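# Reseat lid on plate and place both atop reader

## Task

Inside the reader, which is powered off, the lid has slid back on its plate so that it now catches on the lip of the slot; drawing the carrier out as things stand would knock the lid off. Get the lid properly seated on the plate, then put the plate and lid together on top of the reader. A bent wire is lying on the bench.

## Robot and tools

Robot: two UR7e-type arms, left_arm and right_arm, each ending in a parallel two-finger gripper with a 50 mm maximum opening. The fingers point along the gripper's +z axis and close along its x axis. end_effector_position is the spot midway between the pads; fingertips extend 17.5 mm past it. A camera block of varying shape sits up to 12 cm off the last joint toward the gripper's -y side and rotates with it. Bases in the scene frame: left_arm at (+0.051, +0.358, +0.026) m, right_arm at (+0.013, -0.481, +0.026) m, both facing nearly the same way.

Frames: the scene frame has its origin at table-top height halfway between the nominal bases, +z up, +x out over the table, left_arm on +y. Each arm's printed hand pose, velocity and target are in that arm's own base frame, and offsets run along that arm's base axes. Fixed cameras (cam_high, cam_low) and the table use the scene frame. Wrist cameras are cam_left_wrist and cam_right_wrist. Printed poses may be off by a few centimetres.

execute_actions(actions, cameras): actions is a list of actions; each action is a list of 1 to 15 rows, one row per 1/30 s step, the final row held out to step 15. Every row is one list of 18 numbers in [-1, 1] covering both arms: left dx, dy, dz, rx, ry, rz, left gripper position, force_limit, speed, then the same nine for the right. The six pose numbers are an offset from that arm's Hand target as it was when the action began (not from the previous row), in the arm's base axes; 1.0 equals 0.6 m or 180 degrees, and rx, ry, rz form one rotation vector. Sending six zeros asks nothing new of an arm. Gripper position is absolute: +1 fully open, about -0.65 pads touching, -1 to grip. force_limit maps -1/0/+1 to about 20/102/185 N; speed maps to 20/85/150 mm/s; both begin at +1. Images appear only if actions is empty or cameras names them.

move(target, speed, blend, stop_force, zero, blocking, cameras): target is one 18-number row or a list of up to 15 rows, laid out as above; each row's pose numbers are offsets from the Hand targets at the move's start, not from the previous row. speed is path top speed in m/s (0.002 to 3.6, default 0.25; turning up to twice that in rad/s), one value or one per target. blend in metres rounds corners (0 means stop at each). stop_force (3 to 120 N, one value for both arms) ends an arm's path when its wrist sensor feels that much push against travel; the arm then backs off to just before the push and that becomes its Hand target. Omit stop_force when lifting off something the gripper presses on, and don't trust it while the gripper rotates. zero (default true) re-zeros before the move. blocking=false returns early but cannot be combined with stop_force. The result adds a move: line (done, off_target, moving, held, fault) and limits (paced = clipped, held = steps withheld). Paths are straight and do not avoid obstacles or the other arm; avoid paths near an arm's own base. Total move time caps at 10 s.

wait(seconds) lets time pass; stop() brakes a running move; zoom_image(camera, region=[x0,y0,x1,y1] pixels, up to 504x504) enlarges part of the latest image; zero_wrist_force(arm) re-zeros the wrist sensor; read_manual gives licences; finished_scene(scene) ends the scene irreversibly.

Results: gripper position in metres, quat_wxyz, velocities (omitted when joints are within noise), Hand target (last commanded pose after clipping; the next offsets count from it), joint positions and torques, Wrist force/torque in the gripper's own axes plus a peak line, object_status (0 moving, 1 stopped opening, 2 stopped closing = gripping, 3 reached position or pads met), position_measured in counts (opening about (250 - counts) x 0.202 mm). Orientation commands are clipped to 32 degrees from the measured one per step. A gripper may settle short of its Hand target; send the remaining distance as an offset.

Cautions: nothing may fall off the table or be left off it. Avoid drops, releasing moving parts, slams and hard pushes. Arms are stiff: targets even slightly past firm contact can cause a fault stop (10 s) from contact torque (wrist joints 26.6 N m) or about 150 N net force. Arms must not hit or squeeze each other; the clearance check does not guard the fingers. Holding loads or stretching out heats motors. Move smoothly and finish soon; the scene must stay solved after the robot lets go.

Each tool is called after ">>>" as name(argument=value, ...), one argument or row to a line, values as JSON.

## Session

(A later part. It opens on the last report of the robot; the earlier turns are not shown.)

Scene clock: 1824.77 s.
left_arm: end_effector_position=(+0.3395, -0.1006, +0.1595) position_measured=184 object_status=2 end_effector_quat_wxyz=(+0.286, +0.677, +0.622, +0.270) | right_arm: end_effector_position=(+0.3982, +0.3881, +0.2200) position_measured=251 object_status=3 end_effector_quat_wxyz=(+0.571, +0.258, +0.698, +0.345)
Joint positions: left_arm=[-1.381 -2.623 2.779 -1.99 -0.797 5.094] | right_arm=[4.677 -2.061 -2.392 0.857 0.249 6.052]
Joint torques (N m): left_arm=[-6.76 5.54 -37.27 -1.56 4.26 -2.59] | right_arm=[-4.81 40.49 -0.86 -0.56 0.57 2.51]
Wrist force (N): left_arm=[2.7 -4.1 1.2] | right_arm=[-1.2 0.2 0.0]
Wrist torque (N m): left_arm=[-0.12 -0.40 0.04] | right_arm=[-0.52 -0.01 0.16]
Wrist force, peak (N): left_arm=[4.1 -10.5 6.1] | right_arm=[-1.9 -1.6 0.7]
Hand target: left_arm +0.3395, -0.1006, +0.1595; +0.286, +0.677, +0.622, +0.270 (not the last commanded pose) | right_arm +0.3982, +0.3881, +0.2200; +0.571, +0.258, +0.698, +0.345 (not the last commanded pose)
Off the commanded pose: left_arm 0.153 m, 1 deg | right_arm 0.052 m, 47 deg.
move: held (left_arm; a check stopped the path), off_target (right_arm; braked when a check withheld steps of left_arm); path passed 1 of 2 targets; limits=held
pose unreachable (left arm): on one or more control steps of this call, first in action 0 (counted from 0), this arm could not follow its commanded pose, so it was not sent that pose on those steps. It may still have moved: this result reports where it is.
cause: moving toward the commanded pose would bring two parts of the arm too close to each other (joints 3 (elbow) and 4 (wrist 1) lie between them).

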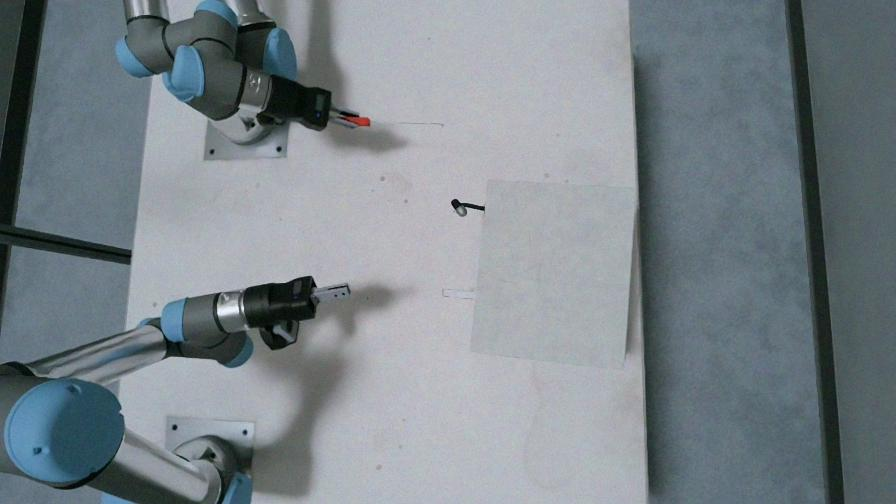

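>>> move(
  target=[
    [0.134,-0.13,-0.2,0,0,0,-1,-0.6,-0.5,0.0,0.1,0,0.2065,0.085,-0.1327,-1,-0.6,-0.5],
    [0.134,-0.13,-0.26,0,0,0,-1,-0.6,-0.5,0.27,0.103,-0.03,0.2065,0.085,-0.1327,-1,-0.6,-0.5],
  ],
  speed=[0.35,0.2],
  cameras=["cam_high","cam_right_wrist"],
)

>>> zoom_image(
  camera="cam_right_wrist",
  region=[270, 120, 670, 320],
)

Scene clock: 1842.27 s.
left_arm: end_effector_position=(+0.3419, -0.1033, +0.1537) position_measured=184 object_status=2 end_effector_quat_wxyz=(+0.286, +0.676, +0.622, +0.273) | right_arm: end_effector_position=(+0.3986, +0.4021, +0.2200) position_measured=251 object_status=3 end_effector_quat_wxyz=(+0.555, +0.324, +0.667, +0.378)
Joint positions: left_arm=[-1.374 -2.582 2.795 -2.051 -0.793 5.103] | right_arm=[4.685 -2.073 -2.344 0.748 0.199 6.282]
Joint torques (N m): left_arm=[-7.26 5.19 -36.93 -1.57 4.27 -2.58] | right_arm=[-8.14 25.81 19.27 -0.42 -3 2.6]
Wrist force (N): left_arm=[2.7 -3.8 1.1] | right_arm=[-1.1 0.4 -0.1]
Wrist torque (N m): left_arm=[-0.07 -0.42 0.04] | right_arm=[-0.54 0.02 0.12]
Wrist force, peak (N): left_arm=[2.2 -8.3 5.0] | right_arm=[-1.8 -0.4 0.1]
Hand target: left_arm +0.3419, -0.1033, +0.1537; +0.286, +0.676, +0.622, +0.273 (not the last commanded pose) | right_arm +0.3982, +0.4021, +0.2200; +0.544, +0.345, +0.674, +0.361 (not the last commanded pose)
Off the commanded pose: left_arm 0.185 m, 0 deg | right_arm 0.169 m, 38 deg.
joint sent to its limit (right arm) — joint 6 (wrist 3), upper limit.
move: held (left_arm; a check stopped the path), off_target (right_arm; braked when a check withheld steps of left_arm); path passed 0 of 2 targets; limits=held
pose unreachable (left arm): on one or more control steps of this call, first in action 0 (counted from 0), this arm could not follow its commanded pose, so it was not sent that pose on those steps. It may still have moved: this result reports where it is.
cause: moving toward the commanded pose would bring two parts of the arm too close to each other (joints 3 (elbow) and 4 (wrist 1) lie between them).
cam_right_wrist: T_world_to_cam=[[-0.1752, 0.85271, -0.49213, -0.15399], [-0.30515, 0.42821, 0.8506, -0.21502], [0.93605, 0.2992, 0.18518, -0.40089]] pos_world=[0.28266, 0.34333, 0.18135]

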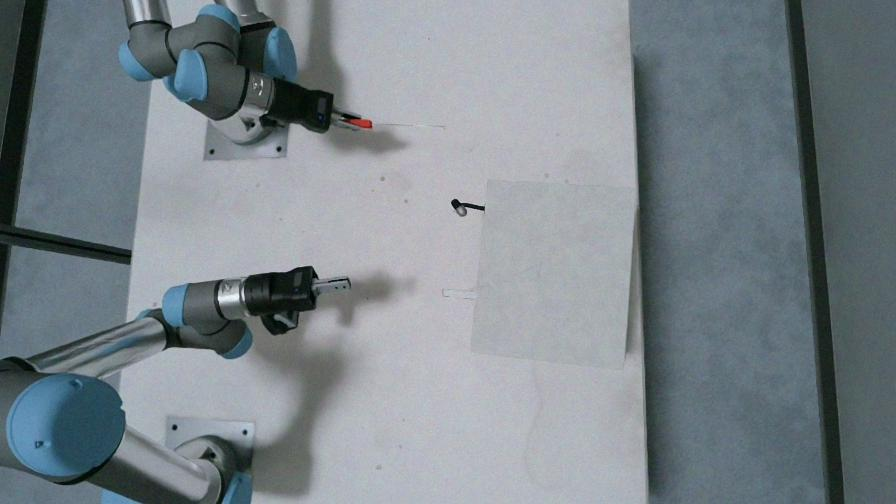

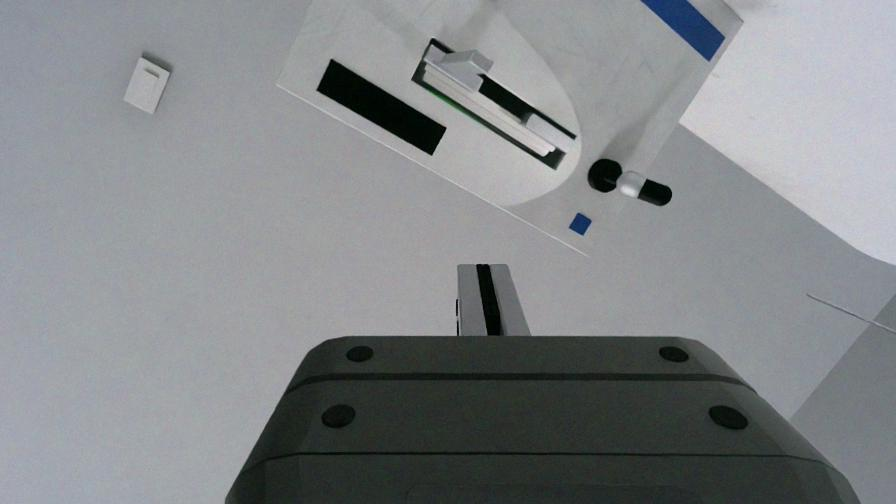

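Scaled by 1.260 from the camera's image (finer frame: 1280x720).

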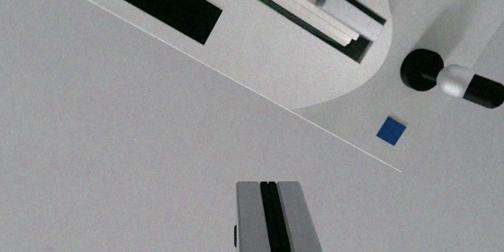

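>>> move(
  target=[
    [0.05,-0.2,0,0,0,0,-1,-0.6,-0.5,0,-0.25,0.05,0,0,0,-1,-0.6,-0.5],
    [0.13,-0.2,-0.05,0,0,0,-1,-0.6,-0.5,0,-0.25,0.05,0,0,0,-1,-0.6,-0.5],
    [0.13,-0.2,-0.245,0,0,0,-1,-0.6,-0.5,0,-0.25,0.05,0,0,0,-1,-0.6,-0.5],
  ],
  speed=0.2,
  blend=0.02,
)

>>> move(
  target=[0,0,-0.03,0,0,0,-1,-0.6,-0.5,0,0,0,0,0,0,-1,-0.6,-0.5],
  speed=0.01,
  stop_force=3,
  cameras=["cam_low"],
)

Scene clock: 1852.97 s.
left_arm: end_effector_position=(+0.4199, -0.2233, +0.0068) position_measured=184 object_status=2 end_effector_quat_wxyz=(+0.286, +0.676, +0.622, +0.273) | right_arm: end_effector_position=(+0.3989, +0.2521, +0.2500) position_measured=251 object_status=3 end_effector_quat_wxyz=(+0.552, +0.327, +0.669, +0.375)
Joint positions: left_arm=[-1.177 -1.066 2.667 -3.611 -0.861 5.354] | right_arm=[4.664 -1.796 -2.718 0.843 0.219 6.282]
Joint torques (N m): left_arm=[7.34 -19.23 12.12 -5.4 0.72 2.66] | right_arm=[5.53 25.91 -3.01 1.2 -0.85 2.47]
Wrist force (N): left_arm=[2.3 -3.8 1.1] | right_arm=[-0.9 0.7 0.1]
Wrist torque (N m): left_arm=[-0.09 -0.30 -0.07] | right_arm=[-0.49 -0.02 0.11]
Wrist force, peak (N): left_arm=[2.3 -5.1 2.1] | right_arm=[-2.2 -0.1 -0.1]
Hand target: left_arm +0.4199, -0.2233, +0.0067; +0.286, +0.676, +0.622, +0.273 | right_arm +0.3982, +0.2521, +0.2500; +0.544, +0.345, +0.674, +0.361
Off the commanded pose: left_arm 0.000 m, 0 deg | right_arm 0.001 m, 3 deg.
joint sent to its limit (right arm) — joint 6 (wrist 3), upper limit. The joint targets are off in orientation, not in position.
move: off_target (right_arm)

Scene clock: 1855.33 s.
left_arm: end_effector_position=(+0.4199, -0.2233, -0.0041) position_measured=184 object_status=2 end_effector_quat_wxyz=(+0.286, +0.676, +0.622, +0.273) | right_arm: end_effector_position=(+0.3989, +0.2521, +0.2500) position_measured=251 object_status=3 end_effector_quat_wxyz=(+0.552, +0.327, +0.669, +0.375)
Joint positions: left_arm=[-1.177 -1.01 2.664 -3.663 -0.861 5.354] | right_arm=[4.664 -1.796 -2.718 0.843 0.219 6.282]
Joint torques (N m): left_arm=[5.78 -37.7 13.55 -1.36 -1.06 -1.3] | right_arm=[4.72 25.94 -2.43 0.26 -0.52 2.25]
Wrist force (N): left_arm=[2.5 -1.3 -1.3] | right_arm=[-0.9 0.5 0.1]
Wrist torque (N m): left_arm=[0.08 -0.31 -0.07] | right_arm=[-0.52 -0.02 0.11]
Wrist force, peak (N): left_arm=[3.5 3.7 -4.6] | right_arm=[-1.1 0.7 -0.1]
Hand target: left_arm +0.4199, -0.2233, -0.0041; +0.286, +0.676, +0.622, +0.273 (not the last commanded pose) | right_arm +0.3982, +0.2521, +0.2500; +0.544, +0.345, +0.674, +0.361
Off the commanded pose: left_arm 0.007 m, 0 deg | right_arm 0.001 m, 3 deg.
joint sent to its limit (right arm) — joint 6 (wrist 3), upper limit. The joint targets are off in orientation, not in position.
move: contact (left_arm)

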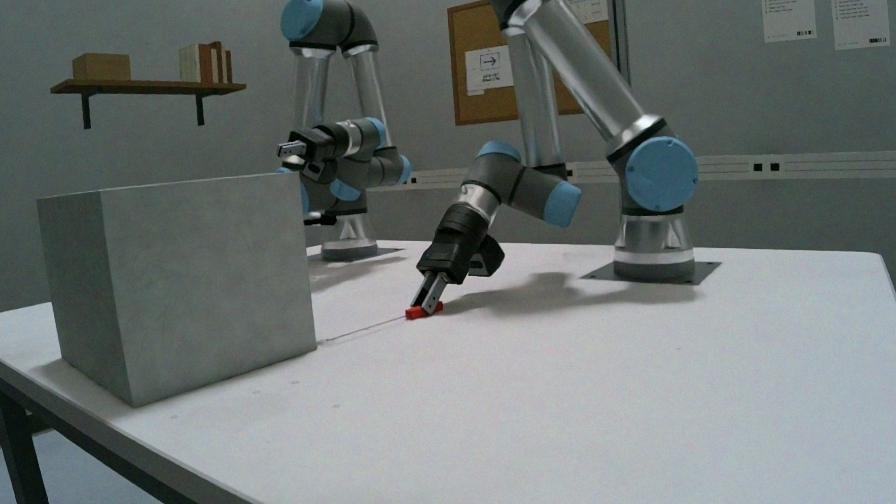

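>>> move(
  target=[0,0,0,0,0,0,0.3,-0.6,-0.5,0,0,0,0,0,0,-1,-0.6,-0.5],
)

>>> move(
  target=[
    [-0.1,0,0.1,0,0,0,0.3,-0.6,-0.5,0,0,0,0,0,0,-1,-0.6,-0.5],
    [-0.1,-0.05,0.4,-0.012,-0.133,0,0.3,-0.6,-0.5,0,0,0,0,0,0,-1,-0.6,-0.5],
    [0,-0.2745,0.35,-0.012,-0.133,0,0.3,-0.6,-0.5,0,0,0,0,0,0,-1,-0.6,-0.5],
    [0.2315,-0.2745,0.3178,-0.012,-0.133,0,0.3,-0.6,-0.5,0,0,0,0,0,0,-1,-0.6,-0.5],
  ],
  speed=[0.1,0.35,0.35,0.3],
  blend=0.02,
  cameras=["cam_left_wrist","cam_high"],
)

>>> zoom_image(
  camera="cam_left_wrist",
  region=[270, 120, 470, 240],
)

>>> zoom_image(
  camera="cam_left_wrist",
  region=[470, 120, 670, 240],
)

Scene clock: 1866.60 s.
left_arm: end_effector_position=(+0.4199, -0.2233, -0.0041) position_measured=107 object_status=3 end_effector_quat_wxyz=(+0.286, +0.676, +0.622, +0.273) | right_arm: end_effector_position=(+0.3989, +0.2521, +0.2500) position_measured=251 object_status=3 end_effector_quat_wxyz=(+0.552, +0.327, +0.669, +0.375)
Joint positions: left_arm=[-1.177 -1.01 2.664 -3.663 -0.861 5.354] | right_arm=[4.664 -1.796 -2.718 0.843 0.219 6.282]
Joint torques (N m): left_arm=[5.61 -35.98 12.24 -2.86 -0.72 -1.22] | right_arm=[3.62 26.1 -2.09 0.13 -0.45 1.97]
Wrist force (N): left_arm=[2.2 -3.8 0.8] | right_arm=[-0.9 0.5 -0.1]
Wrist torque (N m): left_arm=[-0.12 -0.30 -0.07] | right_arm=[-0.50 -0.02 0.11]
Wrist force, peak (N): left_arm=[2.4 -3.9 0.9] | right_arm=[-1.0 0.7 0.0]
Hand target: left_arm +0.4199, -0.2233, -0.0041; +0.286, +0.676, +0.622, +0.273 | right_arm +0.3982, +0.2521, +0.2500; +0.544, +0.345, +0.674, +0.361
Off the commanded pose: left_arm 0.000 m, 0 deg | right_arm 0.001 m, 3 deg.
joint sent to its limit (right arm) — joint 6 (wrist 3), upper limit. The joint targets are off in orientation, not in position.
move: done

Scene clock: 1869.93 s.
left_arm: end_effector_position=(+0.5588, -0.3880, +0.1866) position_measured=107 object_status=3 end_effector_quat_wxyz=(+0.422, +0.599, +0.554, +0.396) | right_arm: end_effector_position=(+0.3989, +0.2521, +0.2500) position_measured=251 object_status=3 end_effector_quat_wxyz=(+0.552, +0.327, +0.669, +0.375)
Joint positions: left_arm=[-1.144 -1.05 2.094 -3.551 -0.593 5.743] | right_arm=[4.664 -1.796 -2.718 0.843 0.219 6.282]
Joint torques (N m): left_arm=[7.03 -31.6 -26 -4.78 -1.34 2.77] | right_arm=[2.7 26.7 -2.14 0.24 -0.54 1.69]
Wrist force (N): left_arm=[2.5 -4.2 0.3] | right_arm=[-0.9 0.6 0.1]
Wrist torque (N m): left_arm=[-0.04 -0.34 -0.12] | right_arm=[-0.49 -0.03 0.11]
Wrist force, peak (N): left_arm=[3.1 -4.9 1.6] | right_arm=[-1.1 0.6 0.0]
Hand target: left_arm +0.5588, -0.3880, +0.1866; +0.422, +0.599, +0.554, +0.396 | right_arm +0.3982, +0.2521, +0.2500; +0.544, +0.345, +0.674, +0.361
Off the commanded pose: left_arm 0.000 m, 0 deg | right_arm 0.001 m, 3 deg.
joint sent to its limit (right arm) — joint 6 (wrist 3), upper limit. The joint targets are off in orientation, not in position.
move: done
cam_left_wrist: T_world_to_cam=[[0.0552, 0.9984, 0.01221, 0.3646], [-0.01214, -0.01156, 0.99986, -0.16384], [0.9984, -0.05534, 0.01148, -0.44617]] pos_world=[0.42335, -0.3906, 0.16449]
Images, in order (width x height): cam_high 896x504, cam_left_wrist 896x504.

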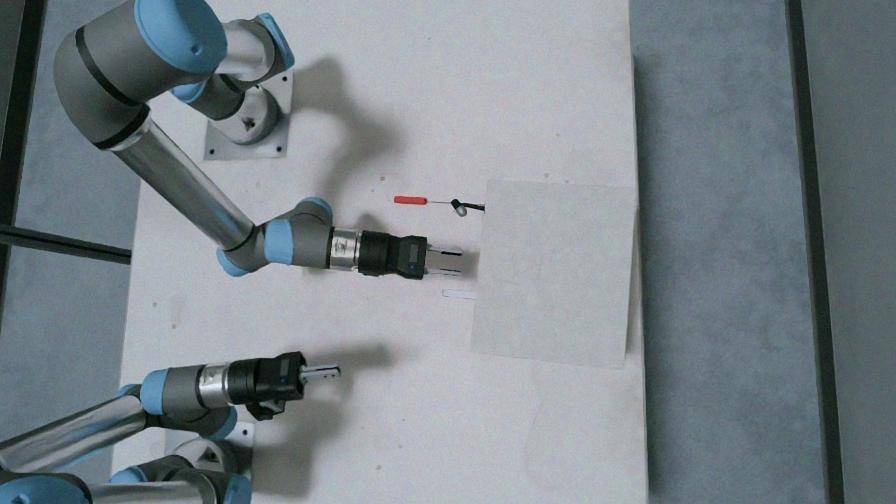

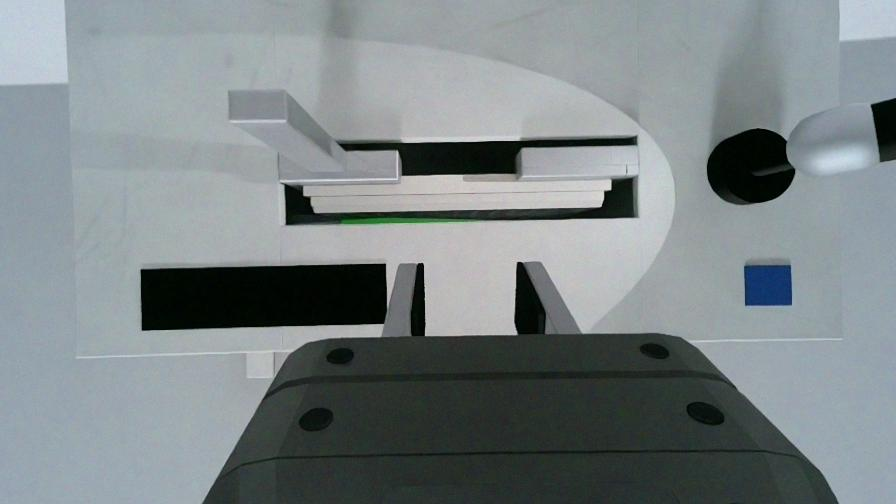

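Scaled by 2.520 from the camera's image (finer frame: 1280x720).

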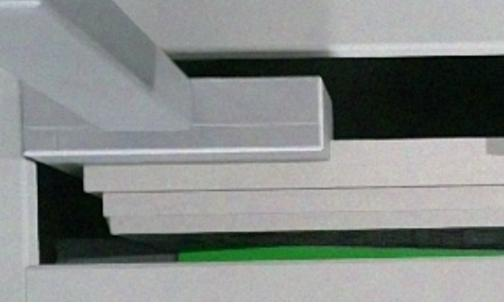

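Scaled by 2.520 from the camera's image (finer frame: 1280x720).

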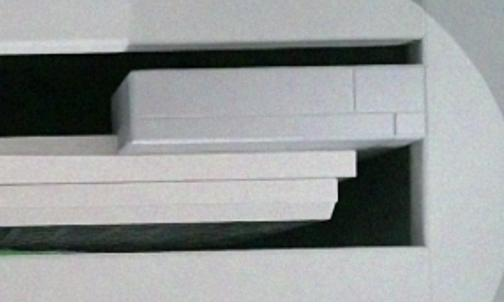

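>>> move(
  target=[0,0,0.025,0,0,0,0.3,-0.6,-0.5,0,0,0,0,0,0,-1,-0.6,-0.5],
  speed=0.1,
  cameras=["cam_left_wrist"],
)

>>> zoom_image(
  camera="cam_left_wrist",
  region=[280, 140, 400, 200],
)

>>> zoom_image(
  camera="cam_left_wrist",
  region=[400, 140, 520, 200],
)

>>> zoom_image(
  camera="cam_left_wrist",
  region=[520, 140, 640, 200],
)

Scene clock: 1884.07 s.
left_arm: end_effector_position=(+0.5589, -0.3880, +0.2016) position_measured=107 object_status=3 end_effector_quat_wxyz=(+0.422, +0.599, +0.554, +0.396) | right_arm: end_effector_position=(+0.3989, +0.2521, +0.2500) position_measured=251 object_status=3 end_effector_quat_wxyz=(+0.552, +0.327, +0.669, +0.375)
Joint positions: left_arm=[-1.144 -1.085 2.09 -3.513 -0.594 5.743] | right_arm=[4.664 -1.796 -2.718 0.843 0.219 6.282]
Joint torques (N m): left_arm=[-0.62 -49.86 -25.94 -0.98 -1.21 -2.56] | right_arm=[1.58 25.69 -2.23 0.22 -0.46 1.32]
Wrist force (N): left_arm=[2.5 -4.5 0.4] | right_arm=[-0.7 0.6 0.2]
Wrist torque (N m): left_arm=[-0.07 -0.35 -0.07] | right_arm=[-0.49 -0.05 0.11]
Wrist force, peak (N): left_arm=[2.5 -5.6 0.4] | right_arm=[-1.2 0.7 0.1]
Hand target: left_arm +0.5588, -0.3880, +0.2016; +0.422, +0.599, +0.554, +0.396 | right_arm +0.3982, +0.2521, +0.2500; +0.544, +0.345, +0.674, +0.361
Off the commanded pose: left_arm 0.000 m, 0 deg | right_arm 0.001 m, 3 deg.
joint sent to its limit (right arm) — joint 6 (wrist 3), upper limit. The joint targets are off in orientation, not in position.
move: done
cam_left_wrist: T_world_to_cam=[[0.0552, 0.9984, 0.01222, 0.36431], [-0.01224, -0.01156, 0.99986, -0.1787], [0.9984, -0.05534, 0.01158, -0.44636]] pos_world=[0.42335, -0.3905, 0.17939]

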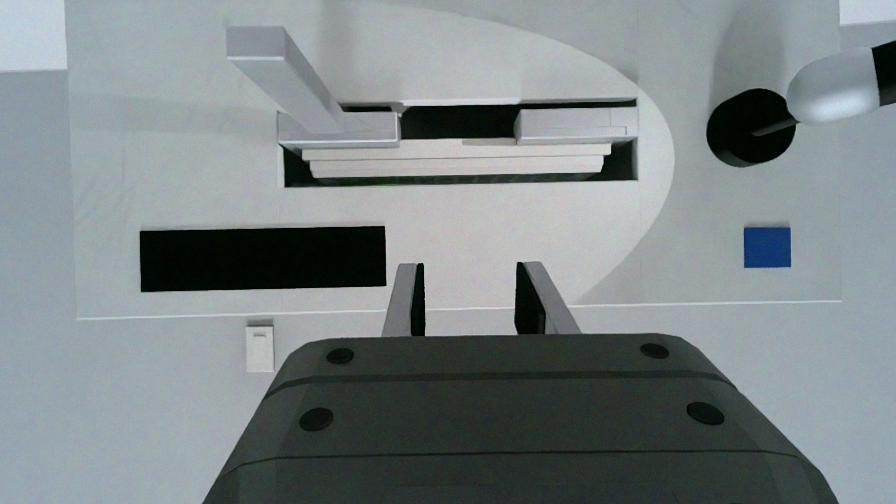

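Scaled by 4.200 from the camera's image (finer frame: 1280x720).

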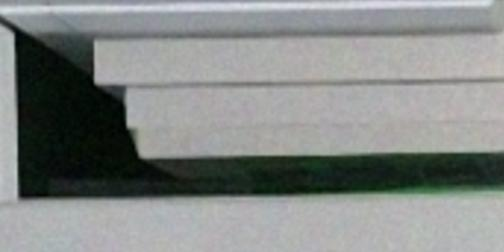

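Scaled by 4.200 from the camera's image (finer frame: 1280x720).

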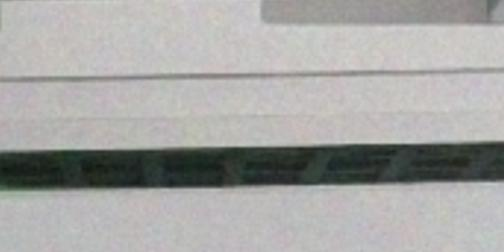

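Scaled by 4.200 from the camera's image (finer frame: 1280x720).

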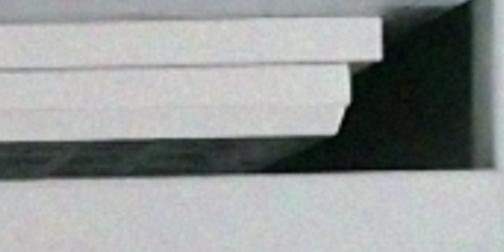

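>>> move(
  target=[
    [0,0,0.08,-0.01,-0.111,0,0.3,-0.6,-0.5,0,0,0,0,0,0,-1,-0.6,-0.5],
    [0.105,-0.012,0.07,-0.01,-0.111,0,0.3,-0.6,-0.5,0,0,0,0,0,0,-1,-0.6,-0.5],
  ],
  speed=0.15,
  cameras=["cam_left_wrist"],
)

Scene clock: 1915.23 s.
left_arm: end_effector_position=(+0.6218, -0.3952, +0.2436) position_measured=107 object_status=3 end_effector_quat_wxyz=(+0.520, +0.516, +0.482, +0.481) | right_arm: end_effector_position=(+0.3989, +0.2521, +0.2500) position_measured=251 object_status=3 end_effector_quat_wxyz=(+0.552, +0.327, +0.669, +0.375)
Joint positions: left_arm=[-1.061 -0.813 1.805 -4.141 -0.582 6.284] | right_arm=[4.664 -1.796 -2.718 0.843 0.219 6.282]
Joint torques (N m): left_arm=[7.16 -41 -24.79 0.73 -2.49 2.67] | right_arm=[0.25 25.95 -1.97 0.22 -0.54 0.74]
Wrist force (N): left_arm=[3.0 -4.8 -0.1] | right_arm=[-1.0 0.5 0.0]
Wrist torque (N m): left_arm=[-0.10 -0.45 -0.10] | right_arm=[-0.50 -0.01 0.11]
Wrist force, peak (N): left_arm=[3.1 -4.7 1.2] | right_arm=[-1.2 0.6 0.1]
Hand target: left_arm +0.6218, -0.3952, +0.2436; +0.521, +0.515, +0.478, +0.485 | right_arm +0.3982, +0.2521, +0.2500; +0.544, +0.345, +0.674, +0.361
Off the commanded pose: left_arm 0.000 m, 1 deg | right_arm 0.001 m, 3 deg.
joint sent to its limit (left arm) — joint 6 (wrist 3), upper limit. The joint targets still meet the commanded pose.
joint sent to its limit (right arm) — joint 6 (wrist 3), upper limit. The joint targets are off in orientation, not in position.
move: done
cam_left_wrist: T_world_to_cam=[[0.05327, 0.99856, -0.00575, 0.37323], [-0.34485, 0.0238, 0.93836, 0.0157], [0.93715, -0.048, 0.34562, -0.5505]] pos_world=[0.50143, -0.39949, 0.17767]

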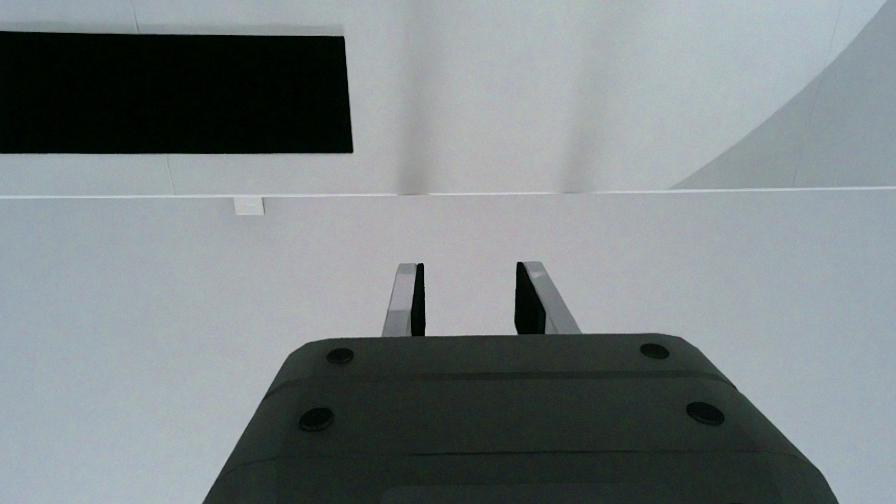

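>>> move(
  target=[
    [-0.2,0.0,0.0,0.01,0.111,0,0.3,-0.6,-0.5,0,0,0,0,0,0,-1,-0.6,-0.5],
    [-0.27,-0.065,-0.185,0.01,0.111,0,0.3,-0.6,-0.5,0,0,0,0,0,0,-1,-0.6,-0.5],
  ],
  speed=0.3,
  blend=0.02,
  cameras=["cam_left_wrist"],
)

Scene clock: 1937.47 s.
left_arm: end_effector_position=(+0.4598, -0.4342, +0.1327) position_measured=107 object_status=3 end_effector_quat_wxyz=(+0.422, +0.599, +0.554, +0.396) | right_arm: end_effector_position=(+0.3989, +0.2521, +0.2500) position_measured=251 object_status=3 end_effector_quat_wxyz=(+0.552, +0.327, +0.669, +0.375)
Joint positions: left_arm=[-1.381 -1.015 2.205 -3.395 -0.424 5.399] | right_arm=[4.664 -1.796 -2.718 0.843 0.219 6.282]
Joint torques (N m): left_arm=[-7.54 -30.15 -23.12 -1.19 4.42 -2.46] | right_arm=[-2.01 25.67 -1.61 0.15 -0.53 0.32]
Wrist force (N): left_arm=[2.6 -4.5 0.1] | right_arm=[-0.9 0.5 0.0]
Wrist torque (N m): left_arm=[-0.09 -0.36 0.03] | right_arm=[-0.51 -0.03 0.11]
Wrist force, peak (N): left_arm=[2.1 -7.7 0.2] | right_arm=[-1.1 0.8 -0.1]
Hand target: left_arm +0.4598, -0.4342, +0.1326; +0.422, +0.599, +0.554, +0.396 | right_arm +0.3982, +0.2521, +0.2500; +0.544, +0.345, +0.674, +0.361
Off the commanded pose: left_arm 0.000 m, 0 deg | right_arm 0.001 m, 3 deg.
joint sent to its limit (right arm) — joint 6 (wrist 3), upper limit. The joint targets are off in orientation, not in position.
move: done
cam_left_wrist: T_world_to_cam=[[0.0553, 0.9984, 0.01222, 0.41671], [-0.01224, -0.01156, 0.99986, -0.11155], [0.9984, -0.05544, 0.01158, -0.34932]] pos_world=[0.32435, -0.4367, 0.11049]

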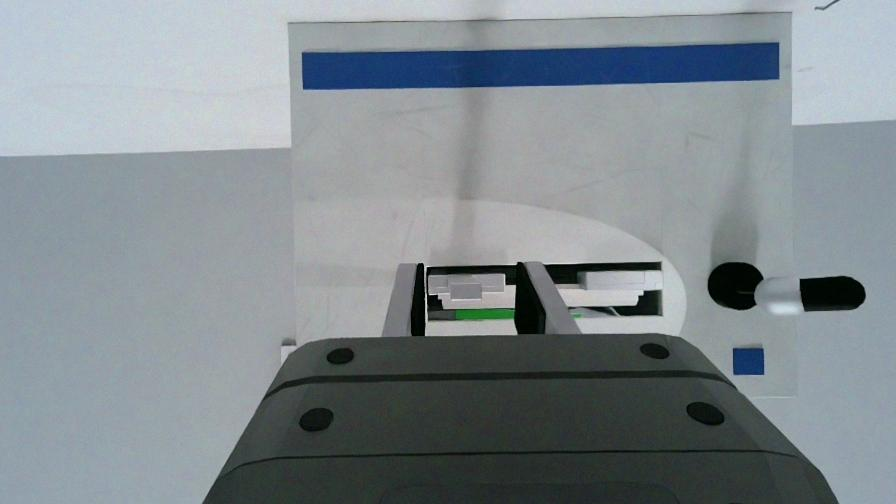

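>>> zoom_image(
  camera="cam_left_wrist",
  region=[420, 255, 520, 335],
)

>>> zoom_image(
  camera="cam_left_wrist",
  region=[550, 255, 670, 335],
)

Scaled by 5.040 from the camera's image (finer frame: 1280x720).

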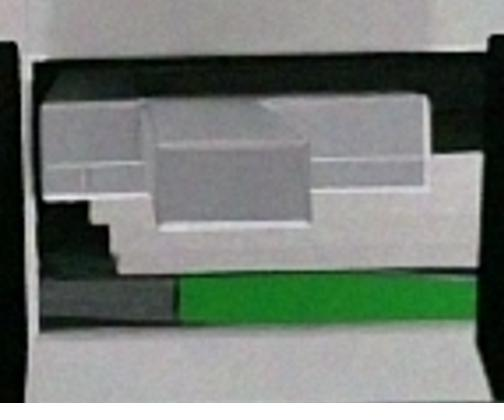

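Scaled by 4.200 from the camera's image (finer frame: 1280x720).

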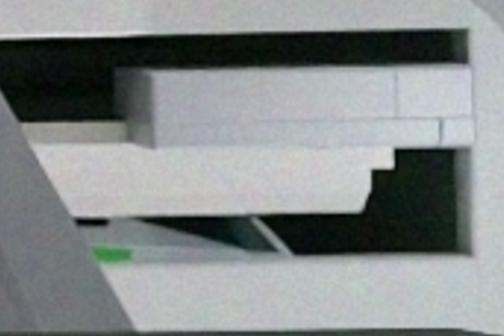

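>>> move(
  target=[
    [0.06,0.08,0.066,0,0,0,-0.66,-0.6,-0.5,0,0,0,0,0,0,-1,-0.6,-0.5],
    [0.1,0.148,0.066,0,0,0,-0.66,-0.6,-0.5,0,0,0,0,0,0,-1,-0.6,-0.5],
  ],
  speed=0.2,
  cameras=["cam_left_wrist"],
)

>>> zoom_image(
  camera="cam_left_wrist",
  region=[400, 180, 600, 300],
)

>>> zoom_image(
  camera="cam_left_wrist",
  region=[180, 180, 400, 300],
)

Scene clock: 1974.73 s.
left_arm: end_effector_position=(+0.5198, -0.3454, +0.1722) position_measured=251 object_status=3 end_effector_quat_wxyz=(+0.422, +0.599, +0.554, +0.396) | right_arm: end_effector_position=(+0.3989, +0.2521, +0.2500) position_measured=251 object_status=3 end_effector_quat_wxyz=(+0.552, +0.327, +0.669, +0.375)
Joint positions: left_arm=[-1.188 -1.101 2.272 -3.637 -0.559 5.694] | right_arm=[4.664 -1.796 -2.718 0.843 0.219 6.282]
Joint torques (N m): left_arm=[7.63 -26.57 3.21 -4.75 -1.18 2.52] | right_arm=[-3 26.35 -2.11 0.15 -0.5 -0.09]
Wrist force (N): left_arm=[2.7 -4.3 0.7] | right_arm=[-1.0 0.5 0.1]
Wrist torque (N m): left_arm=[-0.07 -0.37 -0.11] | right_arm=[-0.52 -0.02 0.11]
Wrist force, peak (N): left_arm=[1.3 -6.2 -0.1] | right_arm=[-1.2 0.6 0.1]
Hand target: left_arm +0.5198, -0.3454, +0.1722; +0.422, +0.599, +0.554, +0.396 | right_arm +0.3982, +0.2521, +0.2500; +0.544, +0.345, +0.674, +0.361
Off the commanded pose: left_arm 0.000 m, 0 deg | right_arm 0.001 m, 3 deg.
joint sent to its limit (right arm) — joint 6 (wrist 3), upper limit. The joint targets are off in orientation, not in position.
move: done
cam_left_wrist: T_world_to_cam=[[0.0552, 0.9984, 0.01221, 0.32439], [-0.01214, -0.01156, 0.99986, -0.14943], [0.9984, -0.05534, 0.01148, -0.40471]] pos_world=[0.38435, -0.348, 0.15009]

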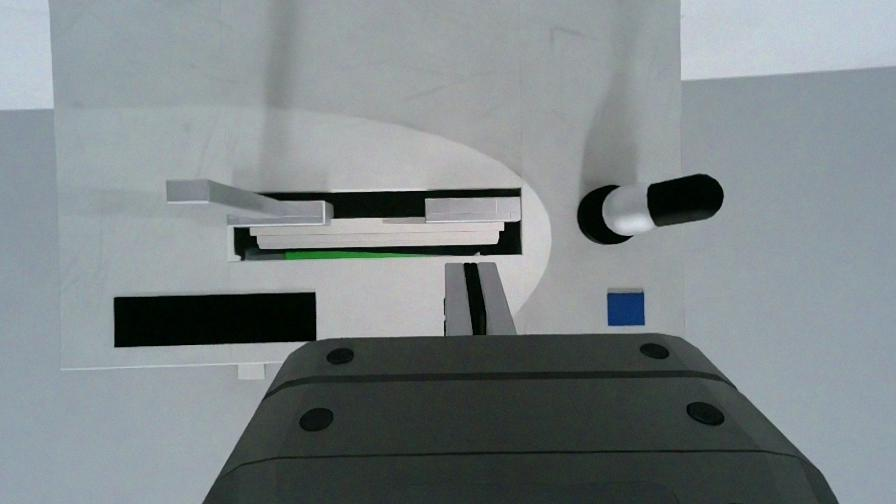

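Scaled by 2.520 from the camera's image (finer frame: 1280x720).

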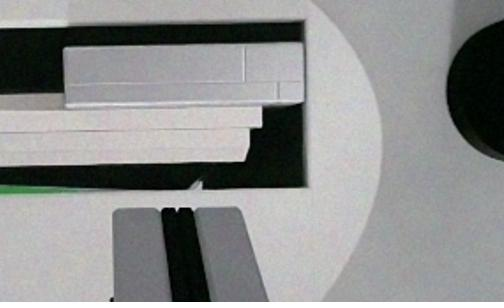

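Scaled by 2.291 from the camera's image (finer frame: 1280x720).

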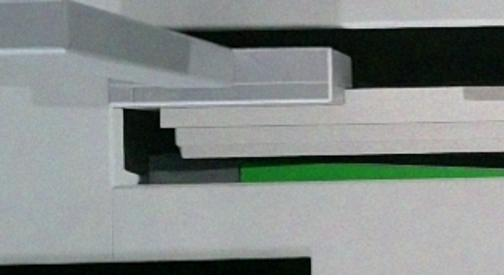

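>>> move(
  target=[-0.08,0.05,-0.066,0,0,0,-0.66,-0.6,-0.5,0,0,0,0,0,0,-1,-0.6,-0.5],
  speed=0.2,
  cameras=["cam_left_wrist"],
)

>>> zoom_image(
  camera="cam_left_wrist",
  region=[200, 230, 340, 330],
)

>>> zoom_image(
  camera="cam_left_wrist",
  region=[340, 230, 480, 330],
)

Scene clock: 2034.03 s.
left_arm: end_effector_position=(+0.4719, -0.3154, +0.1327) position_measured=251 object_status=3 end_effector_quat_wxyz=(+0.422, +0.599, +0.554, +0.396) | right_arm: end_effector_position=(+0.3989, +0.2521, +0.2500) position_measured=251 object_status=3 end_effector_quat_wxyz=(+0.552, +0.327, +0.669, +0.375)
Joint positions: left_arm=[-1.281 -1.06 2.444 -3.743 -0.489 5.57] | right_arm=[4.664 -1.796 -2.718 0.843 0.219 6.282]
Joint torques (N m): left_arm=[-6.81 -23.79 7.79 -4.92 4.14 -2.63] | right_arm=[-3.78 25.73 -2.37 0.13 -0.51 -0.37]
Wrist force (N): left_arm=[2.4 -4.4 0.4] | right_arm=[-1.0 0.5 0.1]
Wrist torque (N m): left_arm=[-0.07 -0.34 0.02] | right_arm=[-0.50 0.00 0.11]
Wrist force, peak (N): left_arm=[3.3 -5.9 -0.5] | right_arm=[-1.0 0.7 0.0]
Hand target: left_arm +0.4718, -0.3154, +0.1326; +0.422, +0.599, +0.554, +0.396 | right_arm +0.3982, +0.2521, +0.2500; +0.544, +0.345, +0.674, +0.361
Off the commanded pose: left_arm 0.000 m, 0 deg | right_arm 0.001 m, 3 deg.
joint sent to its limit (right arm) — joint 6 (wrist 3), upper limit. The joint targets are off in orientation, not in position.
move: done
cam_left_wrist: T_world_to_cam=[[0.0553, 0.9984, 0.01221, 0.29754], [-0.01214, -0.01156, 0.99986, -0.11006], [0.9984, -0.05544, 0.01148, -0.3547]] pos_world=[0.33635, -0.318, 0.11049]

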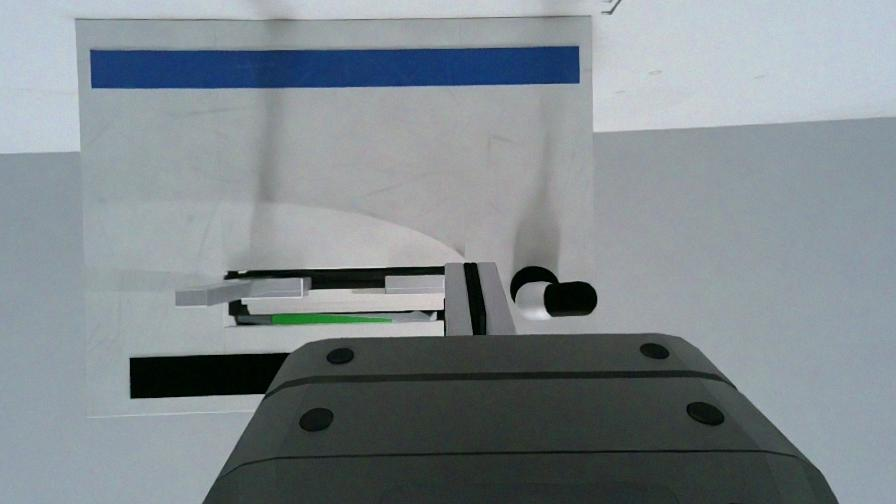

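Scaled by 3.600 from the camera's image (finer frame: 1280x720).

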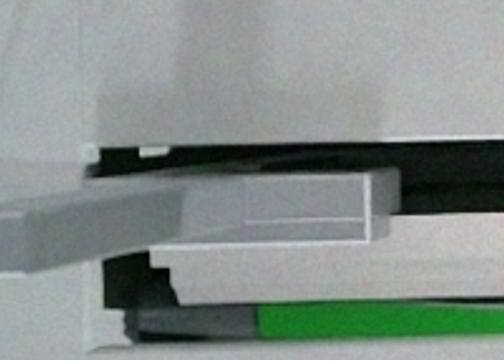

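Scaled by 3.600 from the camera's image (finer frame: 1280x720).

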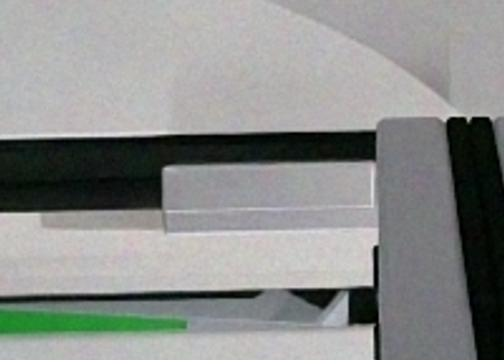

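>>> move(
  target=[
    [-0.17,0.06,0.15,0.012,0.133,0,0.3,-0.6,-0.5,0,0,0,0,0,0,-1,-0.6,-0.5],
    [-0.1865,0.1535,-0.06,0.012,0.133,0,0.3,-0.6,-0.5,0,0,0,0,0,0,-1,-0.6,-0.5],
    [-0.0865,0.1535,-0.216,0.012,0.133,0,0.3,-0.6,-0.5,0,0,0,0,0,0,-1,-0.6,-0.5],
  ],
  speed=[0.3,0.3,0.12],
  cameras=["cam_left_wrist"],
)

Scene clock: 2121.87 s.
left_arm: end_effector_position=(+0.4199, -0.2233, +0.0030) position_measured=107 object_status=3 end_effector_quat_wxyz=(+0.286, +0.676, +0.622, +0.273) | right_arm: end_effector_position=(+0.3989, +0.2521, +0.2500) position_measured=251 object_status=3 end_effector_quat_wxyz=(+0.552, +0.327, +0.669, +0.375)
Joint positions: left_arm=[-1.177 -1.047 2.666 -3.629 -0.861 5.354] | right_arm=[4.664 -1.796 -2.718 0.843 0.219 6.282]
Joint torques (N m): left_arm=[7.13 -19.48 -14.22 -5.27 -1.09 2.5] | right_arm=[-3.35 26.2 -1.34 0.12 -0.4 -1.09]
Wrist force (N): left_arm=[2.2 -3.6 0.8] | right_arm=[-0.9 0.5 0.1]
Wrist torque (N m): left_arm=[-0.08 -0.29 -0.08] | right_arm=[-0.51 -0.03 0.11]
Wrist force, peak (N): left_arm=[3.8 -5.6 2.2] | right_arm=[-1.2 0.6 -0.2]
Hand target: left_arm +0.4199, -0.2233, +0.0030; +0.286, +0.676, +0.622, +0.273 | right_arm +0.3982, +0.2521, +0.2500; +0.544, +0.345, +0.674, +0.361
Off the commanded pose: left_arm 0.000 m, 0 deg | right_arm 0.001 m, 3 deg.
joint sent to its limit (right arm) — joint 6 (wrist 3), upper limit. The joint targets are off in orientation, not in position.
move: done
cam_left_wrist: T_world_to_cam=[[0.06316, 0.99768, 0.02527, 0.20654], [0.39445, -0.04822, 0.91765, -0.15869], [0.91675, -0.04799, -0.39658, -0.25908]] pos_world=[0.28706, -0.22615, 0.03766]

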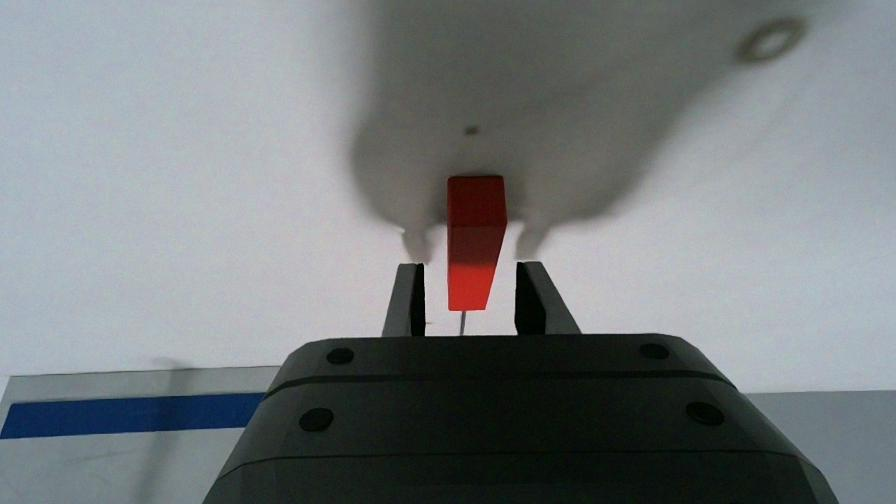

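>>> move(
  target=[0,0,-0.0115,0,0,0,0.3,-0.6,-0.5,0,0,0,0,0,0,-1,-0.6,-0.5],
  speed=0.03,
)

>>> move(
  target=[0,0,0.001,0,0,0,-1,-0.6,-0.5,0,0,0,0,0,0,-1,-0.6,-0.5],
)

>>> move(
  target=[
    [0,0,0.05,0,0,0,-1,-0.6,-0.5,0,0,0,0,0,0,-1,-0.6,-0.5],
    [-0.14,0,0.3,0,0,0,-1,-0.6,-0.5,0,0,0,0,0,0,-1,-0.6,-0.5],
    [-0.0665,-0.232,0.282,0,0,0,-1,-0.6,-0.5,0,0,0,0,0,0,-1,-0.6,-0.5],
  ],
  speed=[0.1,0.25,0.25],
  blend=0.015,
  cameras=["cam_left_wrist","cam_right_wrist"],
)

Scene clock: 2136.60 s.
left_arm: end_effector_position=(+0.4199, -0.2233, -0.0038) position_measured=107 object_status=3 end_effector_quat_wxyz=(+0.286, +0.676, +0.622, +0.273) | right_arm: end_effector_position=(+0.3989, +0.2521, +0.2500) position_measured=251 object_status=3 end_effector_quat_wxyz=(+0.552, +0.327, +0.669, +0.375)
Joint positions: left_arm=[-1.177 -1.011 2.664 -3.662 -0.861 5.354] | right_arm=[4.664 -1.796 -2.718 0.843 0.219 6.282]
Joint torques (N m): left_arm=[5.34 -19.62 -13.69 -5.57 0.03 1.67] | right_arm=[-3.97 26.17 -1.72 0.23 -0.47 -1.38]
Wrist force (N): left_arm=[2.3 -3.8 0.7] | right_arm=[-0.8 0.4 -0.1]
Wrist torque (N m): left_arm=[-0.11 -0.30 -0.08] | right_arm=[-0.51 -0.04 0.11]
Wrist force, peak (N): left_arm=[2.5 -3.9 0.8] | right_arm=[-1.1 0.7 0.1]
Hand target: left_arm +0.4199, -0.2233, -0.0039; +0.286, +0.676, +0.622, +0.273 | right_arm +0.3982, +0.2521, +0.2500; +0.544, +0.345, +0.674, +0.361
Off the commanded pose: left_arm 0.000 m, 0 deg | right_arm 0.001 m, 3 deg.
joint sent to its limit (right arm) — joint 6 (wrist 3), upper limit. The joint targets are off in orientation, not in position.
move: done

Scene clock: 2137.13 s.
left_arm: end_effector_position=(+0.4199, -0.2234, -0.0033) position_measured=184 object_status=2 end_effector_quat_wxyz=(+0.286, +0.676, +0.622, +0.273) | right_arm: end_effector_position=(+0.3989, +0.2521, +0.2500) position_measured=251 object_status=3 end_effector_quat_wxyz=(+0.552, +0.327, +0.669, +0.375)
Joint positions: left_arm=[-1.177 -1.014 2.664 -3.659 -0.861 5.354] | right_arm=[4.664 -1.796 -2.718 0.843 0.219 6.282]
Joint torques (N m): left_arm=[7.08 -37.65 12.22 -1.65 1.94 2.46] | right_arm=[-3.46 25.94 -2.33 0.2 -0.57 -1.3]
Wrist force (N): left_arm=[2.3 -3.8 0.9] | right_arm=[-0.9 0.6 0.0]
Wrist torque (N m): left_arm=[-0.10 -0.30 -0.08] | right_arm=[-0.49 -0.01 0.11]
Wrist force, peak (N): left_arm=[2.3 -4.2 1.0] | right_arm=[-1.0 0.6 -0.1]
Hand target: left_arm +0.4199, -0.2233, -0.0033; +0.286, +0.676, +0.622, +0.273 | right_arm +0.3982, +0.2521, +0.2500; +0.544, +0.345, +0.674, +0.361
Off the commanded pose: left_arm 0.000 m, 0 deg | right_arm 0.001 m, 3 deg.
joint sent to its limit (right arm) — joint 6 (wrist 3), upper limit. The joint targets are off in orientation, not in position.
move: done

Scene clock: 2139.43 s.
left_arm: end_effector_position=(+0.3800, -0.3625, +0.1659) position_measured=184 object_status=2 end_effector_quat_wxyz=(+0.286, +0.676, +0.622, +0.273) | right_arm: end_effector_position=(+0.3989, +0.2521, +0.2500) position_measured=251 object_status=3 end_effector_quat_wxyz=(+0.552, +0.327, +0.669, +0.375)
Joint positions: left_arm=[-1.409 -1.59 2.337 -2.552 -0.784 5.054] | right_arm=[4.664 -1.796 -2.718 0.843 0.219 6.282]
Joint torques (N m): left_arm=[7.42 -13 -31.6 -5.32 -0.79 2.54] | right_arm=[-4.23 26.17 -1.99 0.13 -0.53 -1.59]
Wrist force (N): left_arm=[2.5 -3.8 1.2] | right_arm=[-0.9 0.7 -0.1]
Wrist torque (N m): left_arm=[-0.06 -0.35 -0.06] | right_arm=[-0.48 -0.02 0.11]
Wrist force, peak (N): left_arm=[3.1 -4.5 1.2] | right_arm=[-1.0 0.7 -0.3]
Hand target: left_arm +0.3800, -0.3625, +0.1659; +0.286, +0.676, +0.622, +0.273 | right_arm +0.3982, +0.2521, +0.2500; +0.544, +0.345, +0.674, +0.361
Off the commanded pose: left_arm 0.000 m, 0 deg | right_arm 0.001 m, 3 deg.
joint sent to its limit (right arm) — joint 6 (wrist 3), upper limit. The joint targets are off in orientation, not in position.
move: done
cam_left_wrist: T_world_to_cam=[[0.06316, 0.99768, 0.02527, 0.34372], [0.39445, -0.04822, 0.91765, -0.29915], [0.91675, -0.04799, -0.39658, -0.16457]] pos_world=[0.24716, -0.36524, 0.20056]
cam_right_wrist: T_world_to_cam=[[-0.1771, 0.85315, -0.49067, -0.01095], [-0.29496, 0.42963, 0.85347, -0.18126], [0.93895, 0.29588, 0.17556, -0.35969]] pos_world=[0.28233, 0.19364, 0.21247]

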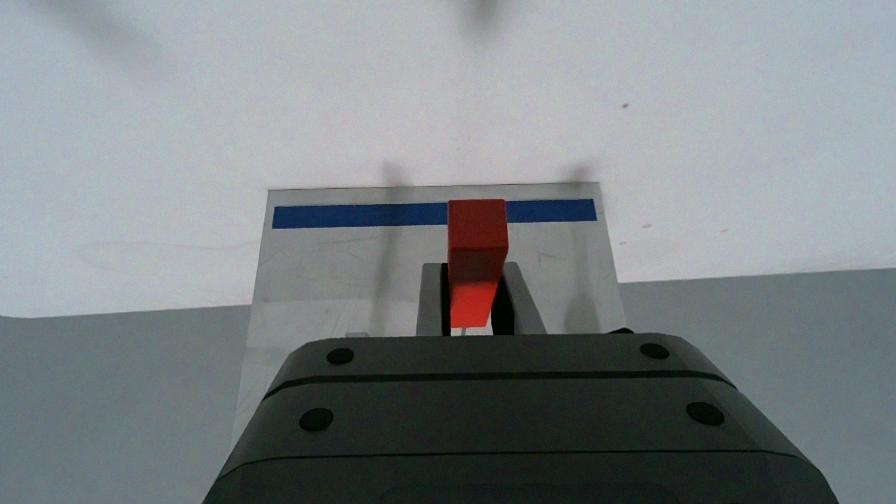

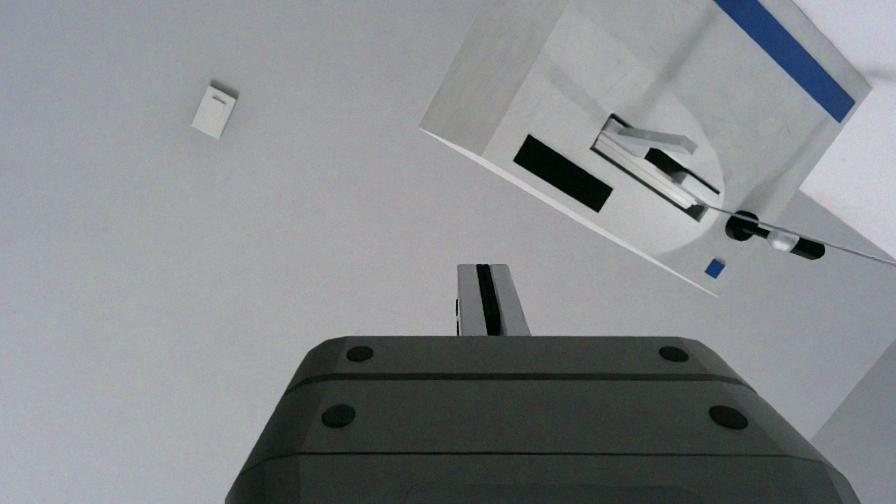

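>>> move(
  target=[0.155,-0.013,0,0,0,0,-1,-0.6,-0.5,0,0,0,0,0,0,-1,-0.6,-0.5],
  speed=0.03,
  stop_force=3,
  cameras=["cam_right_wrist"],
)

>>> zoom_image(
  camera="cam_right_wrist",
  region=[560, 90, 760, 240],
)

Scene clock: 2153.20 s.
left_arm: end_effector_position=(+0.4730, -0.3703, +0.1659) position_measured=184 object_status=2 end_effector_quat_wxyz=(+0.286, +0.676, +0.622, +0.273) | right_arm: end_effector_position=(+0.3989, +0.2521, +0.2500) position_measured=251 object_status=3 end_effector_quat_wxyz=(+0.552, +0.327, +0.669, +0.375)
Joint positions: left_arm=[-1.194 -1.403 2.193 -2.787 -0.854 5.334] | right_arm=[4.664 -1.796 -2.718 0.843 0.219 6.282]
Joint torques (N m): left_arm=[7.36 -20.75 -31.26 -5.48 -1.04 2.53] | right_arm=[-3.71 25.68 -1.49 0.2 -0.56 -1.42]
Wrist force (N): left_arm=[2.5 -4.0 1.3] | right_arm=[-1.1 0.4 -0.1]
Wrist torque (N m): left_arm=[-0.10 -0.34 -0.11] | right_arm=[-0.52 0.01 0.11]
Wrist force, peak (N): left_arm=[2.6 -4.2 1.1] | right_arm=[-1.2 0.6 -0.1]
Hand target: left_arm +0.4730, -0.3703, +0.1659; +0.286, +0.676, +0.622, +0.273 | right_arm +0.3982, +0.2521, +0.2500; +0.544, +0.345, +0.674, +0.361
Off the commanded pose: left_arm 0.000 m, 0 deg | right_arm 0.001 m, 3 deg.
joint sent to its limit (right arm) — joint 6 (wrist 3), upper limit. The joint targets are off in orientation, not in position.
move: done
cam_right_wrist: T_world_to_cam=[[-0.1771, 0.85315, -0.49067, -0.01095], [-0.29496, 0.42963, 0.85347, -0.18126], [0.93895, 0.29588, 0.17556, -0.35969]] pos_world=[0.28233, 0.19364, 0.21247]

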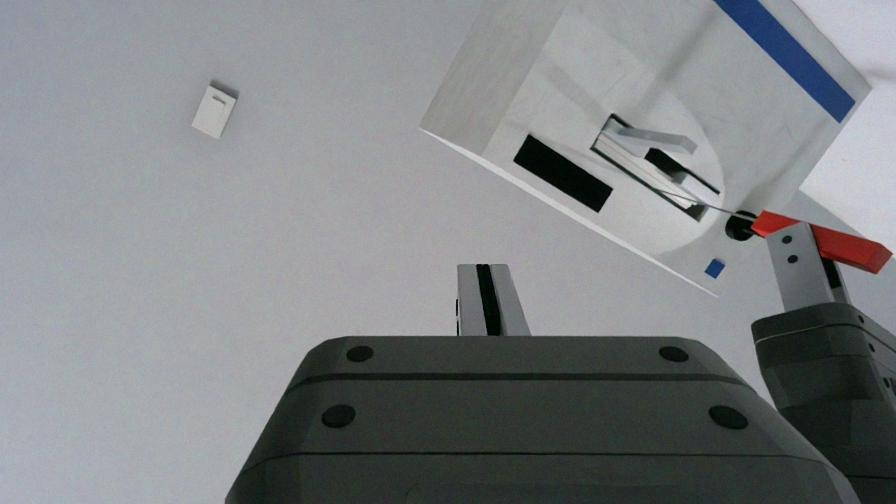

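Scaled by 2.520 from the camera's image (finer frame: 1280x720).

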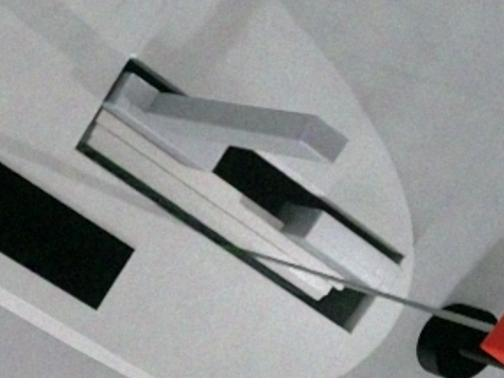

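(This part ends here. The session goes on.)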